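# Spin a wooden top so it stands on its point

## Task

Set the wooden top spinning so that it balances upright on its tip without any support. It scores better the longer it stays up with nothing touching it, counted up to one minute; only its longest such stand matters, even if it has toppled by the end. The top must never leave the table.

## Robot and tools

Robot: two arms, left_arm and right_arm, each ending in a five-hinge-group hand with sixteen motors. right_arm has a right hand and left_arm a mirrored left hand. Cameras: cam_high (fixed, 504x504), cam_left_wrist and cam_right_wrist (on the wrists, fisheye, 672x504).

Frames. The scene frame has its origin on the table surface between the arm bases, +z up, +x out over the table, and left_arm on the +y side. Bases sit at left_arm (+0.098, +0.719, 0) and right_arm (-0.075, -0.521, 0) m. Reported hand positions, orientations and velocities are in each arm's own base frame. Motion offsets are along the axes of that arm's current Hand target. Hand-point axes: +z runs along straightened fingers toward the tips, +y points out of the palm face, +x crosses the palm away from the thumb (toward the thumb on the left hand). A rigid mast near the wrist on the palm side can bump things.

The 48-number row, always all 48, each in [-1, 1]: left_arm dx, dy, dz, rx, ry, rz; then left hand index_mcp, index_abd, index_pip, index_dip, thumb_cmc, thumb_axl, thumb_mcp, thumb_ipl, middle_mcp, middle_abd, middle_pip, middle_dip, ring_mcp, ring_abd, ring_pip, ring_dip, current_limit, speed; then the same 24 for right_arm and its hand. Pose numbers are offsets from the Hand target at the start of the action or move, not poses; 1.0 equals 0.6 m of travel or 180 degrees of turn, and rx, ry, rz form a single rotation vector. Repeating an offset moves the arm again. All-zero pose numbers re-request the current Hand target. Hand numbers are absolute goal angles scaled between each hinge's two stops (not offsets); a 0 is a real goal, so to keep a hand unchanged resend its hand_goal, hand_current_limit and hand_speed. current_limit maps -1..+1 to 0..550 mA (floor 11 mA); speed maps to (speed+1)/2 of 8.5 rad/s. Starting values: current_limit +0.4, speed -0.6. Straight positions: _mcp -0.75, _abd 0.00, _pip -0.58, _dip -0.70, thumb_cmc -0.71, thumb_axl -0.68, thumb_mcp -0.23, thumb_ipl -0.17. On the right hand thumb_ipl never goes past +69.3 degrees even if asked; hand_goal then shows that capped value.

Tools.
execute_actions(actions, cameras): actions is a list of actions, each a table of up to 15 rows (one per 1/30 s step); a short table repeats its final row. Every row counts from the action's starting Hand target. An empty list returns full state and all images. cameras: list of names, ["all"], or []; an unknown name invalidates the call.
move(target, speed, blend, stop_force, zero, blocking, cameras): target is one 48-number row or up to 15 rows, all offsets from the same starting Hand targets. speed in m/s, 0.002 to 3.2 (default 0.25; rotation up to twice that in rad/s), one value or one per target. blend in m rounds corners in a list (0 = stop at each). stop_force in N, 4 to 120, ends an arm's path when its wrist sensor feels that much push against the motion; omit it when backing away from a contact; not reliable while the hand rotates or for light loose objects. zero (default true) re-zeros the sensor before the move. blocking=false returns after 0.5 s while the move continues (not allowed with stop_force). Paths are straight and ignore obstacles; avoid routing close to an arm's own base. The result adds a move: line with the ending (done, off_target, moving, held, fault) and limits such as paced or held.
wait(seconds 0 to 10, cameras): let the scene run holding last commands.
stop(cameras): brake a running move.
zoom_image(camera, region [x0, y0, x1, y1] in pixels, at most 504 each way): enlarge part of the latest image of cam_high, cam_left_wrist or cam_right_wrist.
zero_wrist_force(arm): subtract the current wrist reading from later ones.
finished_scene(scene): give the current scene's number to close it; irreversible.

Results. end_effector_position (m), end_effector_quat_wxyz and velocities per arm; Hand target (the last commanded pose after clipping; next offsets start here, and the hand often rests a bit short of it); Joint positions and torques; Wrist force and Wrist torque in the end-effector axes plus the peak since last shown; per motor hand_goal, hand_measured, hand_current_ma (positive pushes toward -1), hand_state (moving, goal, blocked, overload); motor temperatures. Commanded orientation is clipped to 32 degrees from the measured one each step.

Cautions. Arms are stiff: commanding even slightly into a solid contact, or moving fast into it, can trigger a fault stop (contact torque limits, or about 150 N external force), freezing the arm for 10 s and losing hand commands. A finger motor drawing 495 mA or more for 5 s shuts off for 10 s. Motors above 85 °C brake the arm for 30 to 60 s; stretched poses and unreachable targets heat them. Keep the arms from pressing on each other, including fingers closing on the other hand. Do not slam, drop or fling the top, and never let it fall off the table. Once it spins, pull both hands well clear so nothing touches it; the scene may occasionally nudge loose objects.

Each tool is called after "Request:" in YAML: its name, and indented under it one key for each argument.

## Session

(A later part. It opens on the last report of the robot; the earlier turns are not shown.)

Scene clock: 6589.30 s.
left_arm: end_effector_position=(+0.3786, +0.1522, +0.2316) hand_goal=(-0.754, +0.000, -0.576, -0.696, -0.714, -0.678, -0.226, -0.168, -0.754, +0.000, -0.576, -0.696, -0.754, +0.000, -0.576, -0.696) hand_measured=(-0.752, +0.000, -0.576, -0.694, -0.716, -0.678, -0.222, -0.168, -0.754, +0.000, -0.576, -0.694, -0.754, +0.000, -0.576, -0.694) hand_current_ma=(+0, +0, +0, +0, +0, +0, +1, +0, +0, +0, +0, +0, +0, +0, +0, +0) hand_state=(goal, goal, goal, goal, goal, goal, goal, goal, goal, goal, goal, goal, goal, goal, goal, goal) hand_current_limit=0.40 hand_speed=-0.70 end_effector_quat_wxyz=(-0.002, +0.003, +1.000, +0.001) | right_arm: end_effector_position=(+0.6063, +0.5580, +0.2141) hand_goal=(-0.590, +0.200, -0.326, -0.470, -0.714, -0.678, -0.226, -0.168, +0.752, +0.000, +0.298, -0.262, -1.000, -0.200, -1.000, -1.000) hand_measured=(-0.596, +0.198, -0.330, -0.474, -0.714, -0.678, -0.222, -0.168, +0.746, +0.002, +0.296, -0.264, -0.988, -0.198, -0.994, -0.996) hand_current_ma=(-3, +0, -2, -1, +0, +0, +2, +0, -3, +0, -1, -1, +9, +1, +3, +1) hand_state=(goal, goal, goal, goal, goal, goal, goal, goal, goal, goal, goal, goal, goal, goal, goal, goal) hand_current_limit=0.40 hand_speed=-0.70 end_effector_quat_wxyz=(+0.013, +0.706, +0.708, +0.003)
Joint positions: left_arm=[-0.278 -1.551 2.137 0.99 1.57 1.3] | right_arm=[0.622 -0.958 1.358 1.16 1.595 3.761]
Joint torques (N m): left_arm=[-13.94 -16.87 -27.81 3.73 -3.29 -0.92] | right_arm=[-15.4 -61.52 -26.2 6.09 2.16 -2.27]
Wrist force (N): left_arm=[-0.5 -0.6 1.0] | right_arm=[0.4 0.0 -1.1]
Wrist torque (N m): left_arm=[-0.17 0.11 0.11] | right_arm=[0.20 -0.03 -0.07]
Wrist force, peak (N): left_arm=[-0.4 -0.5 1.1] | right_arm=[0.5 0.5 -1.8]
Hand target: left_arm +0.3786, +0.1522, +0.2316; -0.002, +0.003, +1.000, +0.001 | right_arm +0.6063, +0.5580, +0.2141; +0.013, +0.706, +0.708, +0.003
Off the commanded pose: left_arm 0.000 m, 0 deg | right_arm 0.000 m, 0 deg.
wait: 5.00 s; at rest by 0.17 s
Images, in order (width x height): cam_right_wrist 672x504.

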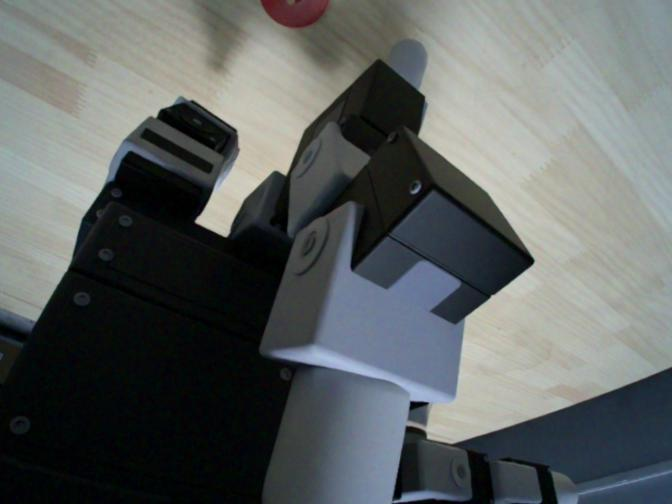

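Request:
wait:
  seconds: 8
  cameras: ["cam_right_wrist"]

Request:
wait:
  seconds: 8
  cameras: ["cam_right_wrist"]

Request:
wait:
  seconds: 8
  cameras: ["cam_right_wrist"]

Scene clock: 6602.20 s.
left_arm: end_effector_position=(+0.3786, +0.1522, +0.2316) hand_goal=(-0.754, +0.000, -0.576, -0.696, -0.714, -0.678, -0.226, -0.168, -0.754, +0.000, -0.576, -0.696, -0.754, +0.000, -0.576, -0.696) hand_measured=(-0.752, +0.000, -0.576, -0.694, -0.716, -0.678, -0.222, -0.168, -0.754, +0.000, -0.576, -0.694, -0.754, +0.000, -0.576, -0.694) hand_current_ma=(+0, +0, +0, +0, +0, +0, +1, +0, +0, +0, +0, +0, +0, +0, +0, +0) hand_state=(goal, goal, goal, goal, goal, goal, goal, goal, goal, goal, goal, goal, goal, goal, goal, goal) hand_current_limit=0.40 hand_speed=-0.70 end_effector_quat_wxyz=(-0.002, +0.003, +1.000, +0.001) | right_arm: end_effector_position=(+0.6063, +0.5580, +0.2141) hand_goal=(-0.590, +0.200, -0.326, -0.470, -0.714, -0.678, -0.226, -0.168, +0.752, +0.000, +0.298, -0.262, -1.000, -0.200, -1.000, -1.000) hand_measured=(-0.596, +0.198, -0.330, -0.474, -0.714, -0.678, -0.222, -0.168, +0.746, +0.002, +0.296, -0.264, -0.988, -0.198, -0.994, -0.996) hand_current_ma=(-3, +0, -2, -1, +0, +0, +2, +0, -3, +0, -1, -1, +9, +1, +3, +1) hand_state=(goal, goal, goal, goal, goal, goal, goal, goal, goal, goal, goal, goal, goal, goal, goal, goal) hand_current_limit=0.40 hand_speed=-0.70 end_effector_quat_wxyz=(+0.013, +0.706, +0.708, +0.003)
Joint positions: left_arm=[-0.278 -1.551 2.137 0.99 1.57 1.3] | right_arm=[0.622 -0.958 1.358 1.16 1.595 3.761]
Joint torques (N m): left_arm=[-14.93 -17.09 -28.03 4.05 -3.51 -0.16] | right_arm=[-14.28 -61.94 -26.61 6.27 1.89 -2.51]
Wrist force (N): left_arm=[-0.2 -0.3 0.9] | right_arm=[0.6 0.6 -1.5]
Wrist torque (N m): left_arm=[-0.13 0.07 0.13] | right_arm=[0.31 -0.04 -0.04]
Wrist force, peak (N): left_arm=[-0.4 -0.4 1.3] | right_arm=[0.8 0.3 -1.7]
Hand target: left_arm +0.3786, +0.1522, +0.2316; -0.002, +0.003, +1.000, +0.001 | right_arm +0.6063, +0.5580, +0.2141; +0.013, +0.706, +0.708, +0.003
Off the commanded pose: left_arm 0.000 m, 0 deg | right_arm 0.000 m, 0 deg.
wait: 8.00 s; at rest from the start
Images, in order (width x height): cam_right_wrist 672x504.

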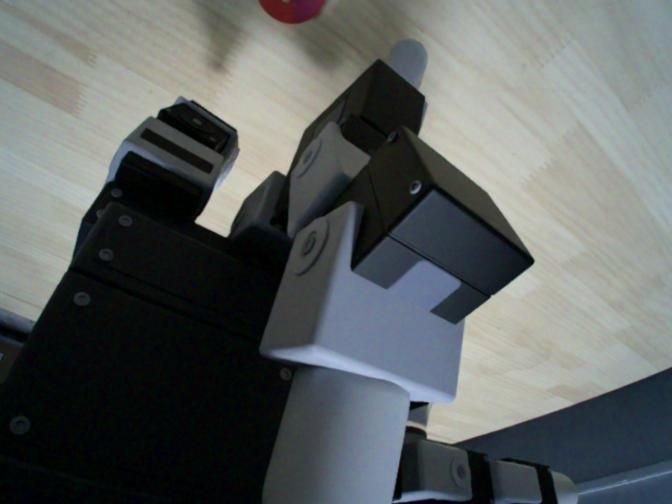

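Scene clock: 6610.20 s.
left_arm: end_effector_position=(+0.3786, +0.1522, +0.2316) hand_goal=(-0.754, +0.000, -0.576, -0.696, -0.714, -0.678, -0.226, -0.168, -0.754, +0.000, -0.576, -0.696, -0.754, +0.000, -0.576, -0.696) hand_measured=(-0.752, +0.000, -0.576, -0.694, -0.716, -0.678, -0.222, -0.168, -0.754, +0.000, -0.576, -0.694, -0.754, +0.000, -0.576, -0.694) hand_current_ma=(+0, +0, +0, +0, +0, +0, +1, +0, +0, +0, +0, +0, +0, +0, +0, +0) hand_state=(goal, goal, goal, goal, goal, goal, goal, goal, goal, goal, goal, goal, goal, goal, goal, goal) hand_current_limit=0.40 hand_speed=-0.70 end_effector_quat_wxyz=(-0.002, +0.003, +1.000, +0.001) | right_arm: end_effector_position=(+0.6063, +0.5580, +0.2141) hand_goal=(-0.590, +0.200, -0.326, -0.470, -0.714, -0.678, -0.226, -0.168, +0.752, +0.000, +0.298, -0.262, -1.000, -0.200, -1.000, -1.000) hand_measured=(-0.596, +0.198, -0.330, -0.474, -0.714, -0.678, -0.222, -0.168, +0.746, +0.002, +0.296, -0.264, -0.988, -0.198, -0.994, -0.996) hand_current_ma=(-3, +0, -2, -1, +0, +0, +2, +0, -3, +0, -1, -1, +9, +1, +3, +1) hand_state=(goal, goal, goal, goal, goal, goal, goal, goal, goal, goal, goal, goal, goal, goal, goal, goal) hand_current_limit=0.40 hand_speed=-0.70 end_effector_quat_wxyz=(+0.013, +0.706, +0.708, +0.003)
Joint positions: left_arm=[-0.278 -1.551 2.137 0.99 1.57 1.3] | right_arm=[0.622 -0.958 1.358 1.16 1.595 3.761]
Joint torques (N m): left_arm=[-14.14 -17.61 -27.47 3.98 -2.91 -0.55] | right_arm=[-14.55 -62.19 -25.85 6.2 1.9 -2.35]
Wrist force (N): left_arm=[-0.2 -0.1 0.8] | right_arm=[0.3 0.1 -1.1]
Wrist torque (N m): left_arm=[-0.10 0.08 0.12] | right_arm=[0.22 -0.01 -0.08]
Wrist force, peak (N): left_arm=[-0.7 -0.5 1.0] | right_arm=[0.3 0.4 -1.9]
Hand target: left_arm +0.3786, +0.1522, +0.2316; -0.002, +0.003, +1.000, +0.001 | right_arm +0.6063, +0.5580, +0.2141; +0.013, +0.706, +0.708, +0.003
Off the commanded pose: left_arm 0.000 m, 0 deg | right_arm 0.000 m, 0 deg.
wait: 8.00 s; at rest by 0.17 s
Images, in order (width x height): cam_right_wrist 672x504.

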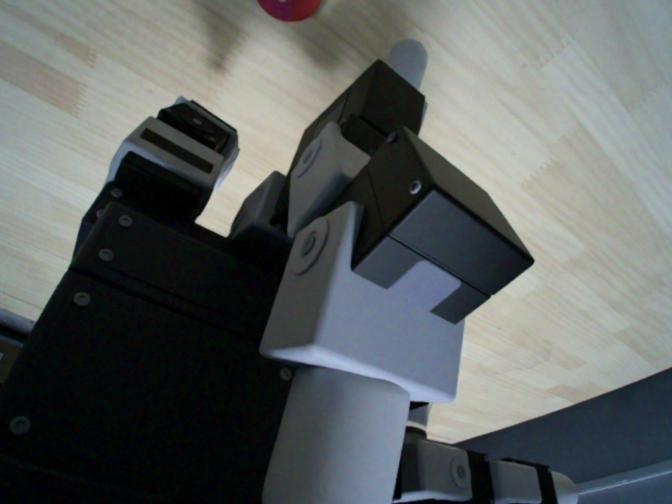

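Scene clock: 6618.20 s.
left_arm: end_effector_position=(+0.3786, +0.1522, +0.2316) hand_goal=(-0.754, +0.000, -0.576, -0.696, -0.714, -0.678, -0.226, -0.168, -0.754, +0.000, -0.576, -0.696, -0.754, +0.000, -0.576, -0.696) hand_measured=(-0.752, +0.000, -0.576, -0.694, -0.716, -0.678, -0.222, -0.168, -0.754, +0.000, -0.576, -0.694, -0.754, +0.000, -0.576, -0.694) hand_current_ma=(+0, +0, +0, +0, +0, +0, +1, +0, +0, +0, +0, +0, +0, +0, +0, +0) hand_state=(goal, goal, goal, goal, goal, goal, goal, goal, goal, goal, goal, goal, goal, goal, goal, goal) hand_current_limit=0.40 hand_speed=-0.70 end_effector_quat_wxyz=(-0.002, +0.003, +1.000, +0.001) | right_arm: end_effector_position=(+0.6063, +0.5580, +0.2141) hand_goal=(-0.590, +0.200, -0.326, -0.470, -0.714, -0.678, -0.226, -0.168, +0.752, +0.000, +0.298, -0.262, -1.000, -0.200, -1.000, -1.000) hand_measured=(-0.596, +0.198, -0.330, -0.474, -0.714, -0.678, -0.222, -0.168, +0.746, +0.002, +0.296, -0.264, -0.988, -0.198, -0.994, -0.996) hand_current_ma=(-3, +0, -2, -1, +0, +0, +2, +0, -3, +0, -1, -1, +9, +1, +3, +1) hand_state=(goal, goal, goal, goal, goal, goal, goal, goal, goal, goal, goal, goal, goal, goal, goal, goal) hand_current_limit=0.40 hand_speed=-0.70 end_effector_quat_wxyz=(+0.013, +0.706, +0.708, +0.003)
Joint positions: left_arm=[-0.278 -1.551 2.137 0.99 1.57 1.3] | right_arm=[0.622 -0.958 1.358 1.16 1.595 3.761]
Joint torques (N m): left_arm=[-17.7 -16.5 -27.19 4.2 -2.78 -0.63] | right_arm=[-14.61 -62.99 -25.77 6.15 1.97 -2.5]
Wrist force (N): left_arm=[-0.6 -0.5 0.8] | right_arm=[0.3 0.2 -1.1]
Wrist torque (N m): left_arm=[-0.14 0.12 0.10] | right_arm=[0.24 -0.01 -0.08]
Wrist force, peak (N): left_arm=[-0.1 -0.5 1.2] | right_arm=[0.5 0.2 -1.7]
Hand target: left_arm +0.3786, +0.1522, +0.2316; -0.002, +0.003, +1.000, +0.001 | right_arm +0.6063, +0.5580, +0.2141; +0.013, +0.706, +0.708, +0.003
Off the commanded pose: left_arm 0.000 m, 0 deg | right_arm 0.000 m, 0 deg.
wait: 8.00 s; at rest by 0.17 s
Images, in order (width x height): cam_right_wrist 672x504.

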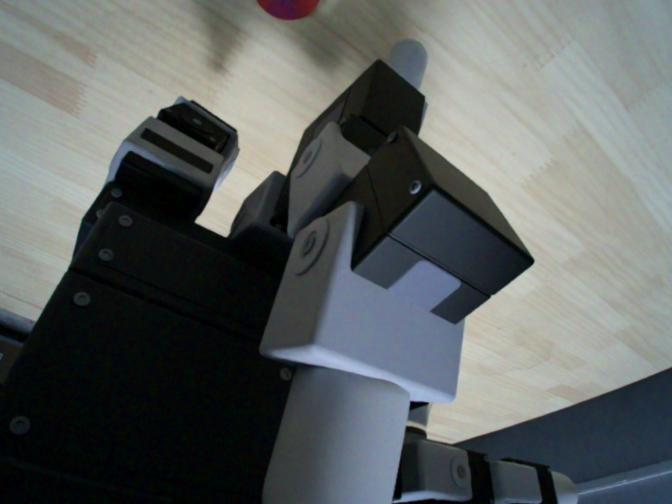

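Request:
wait:
  seconds: 3
  cameras: ["cam_right_wrist"]

Request:
finished_scene:
  scene: 1

Scene clock: 6625.40 s.
left_arm: end_effector_position=(+0.3786, +0.1522, +0.2316) hand_goal=(-0.754, +0.000, -0.576, -0.696, -0.714, -0.678, -0.226, -0.168, -0.754, +0.000, -0.576, -0.696, -0.754, +0.000, -0.576, -0.696) hand_measured=(-0.752, +0.000, -0.576, -0.694, -0.716, -0.678, -0.222, -0.168, -0.754, +0.000, -0.576, -0.694, -0.754, +0.000, -0.576, -0.694) hand_current_ma=(+0, +0, +0, +0, +0, +0, +1, +0, +0, +0, +0, +0, +0, +0, +0, +0) hand_state=(goal, goal, goal, goal, goal, goal, goal, goal, goal, goal, goal, goal, goal, goal, goal, goal) hand_current_limit=0.40 hand_speed=-0.70 end_effector_quat_wxyz=(-0.002, +0.003, +1.000, +0.001) | right_arm: end_effector_position=(+0.6063, +0.5580, +0.2141) hand_goal=(-0.590, +0.200, -0.326, -0.470, -0.714, -0.678, -0.226, -0.168, +0.752, +0.000, +0.298, -0.262, -1.000, -0.200, -1.000, -1.000) hand_measured=(-0.596, +0.198, -0.330, -0.474, -0.714, -0.678, -0.222, -0.168, +0.746, +0.002, +0.296, -0.264, -0.988, -0.198, -0.994, -0.996) hand_current_ma=(-3, +0, -2, -1, +0, +0, +2, +0, -3, +0, -1, -1, +9, +1, +3, +1) hand_state=(goal, goal, goal, goal, goal, goal, goal, goal, goal, goal, goal, goal, goal, goal, goal, goal) hand_current_limit=0.40 hand_speed=-0.70 end_effector_quat_wxyz=(+0.013, +0.706, +0.708, +0.003)
Joint positions: left_arm=[-0.278 -1.551 2.137 0.99 1.57 1.3] | right_arm=[0.622 -0.958 1.358 1.16 1.595 3.761]
Joint torques (N m): left_arm=[-12.18 -12.38 -27.46 3.75 -3.27 -0.57] | right_arm=[-14.9 -62.94 -26.15 6.02 2.04 -2.38]
Wrist force (N): left_arm=[-0.3 -0.5 0.8] | right_arm=[0.3 0.1 -1.2]
Wrist torque (N m): left_arm=[-0.14 0.08 0.13] | right_arm=[0.23 0.00 -0.08]
Wrist force, peak (N): left_arm=[-0.3 -0.6 1.2] | right_arm=[0.6 0.0 -1.8]
Hand target: left_arm +0.3786, +0.1522, +0.2316; -0.002, +0.003, +1.000, +0.001 | right_arm +0.6063, +0.5580, +0.2141; +0.013, +0.706, +0.708, +0.003
Off the commanded pose: left_arm 0.000 m, 0 deg | right_arm 0.000 m, 0 deg.
wait: 3.00 s; at rest from the start
Images, in order (width x height): cam_right_wrist 672x504.

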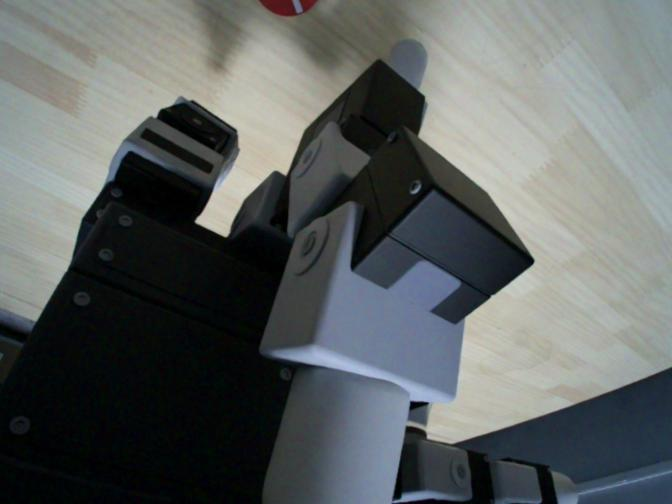

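The scene is finished: the task was done.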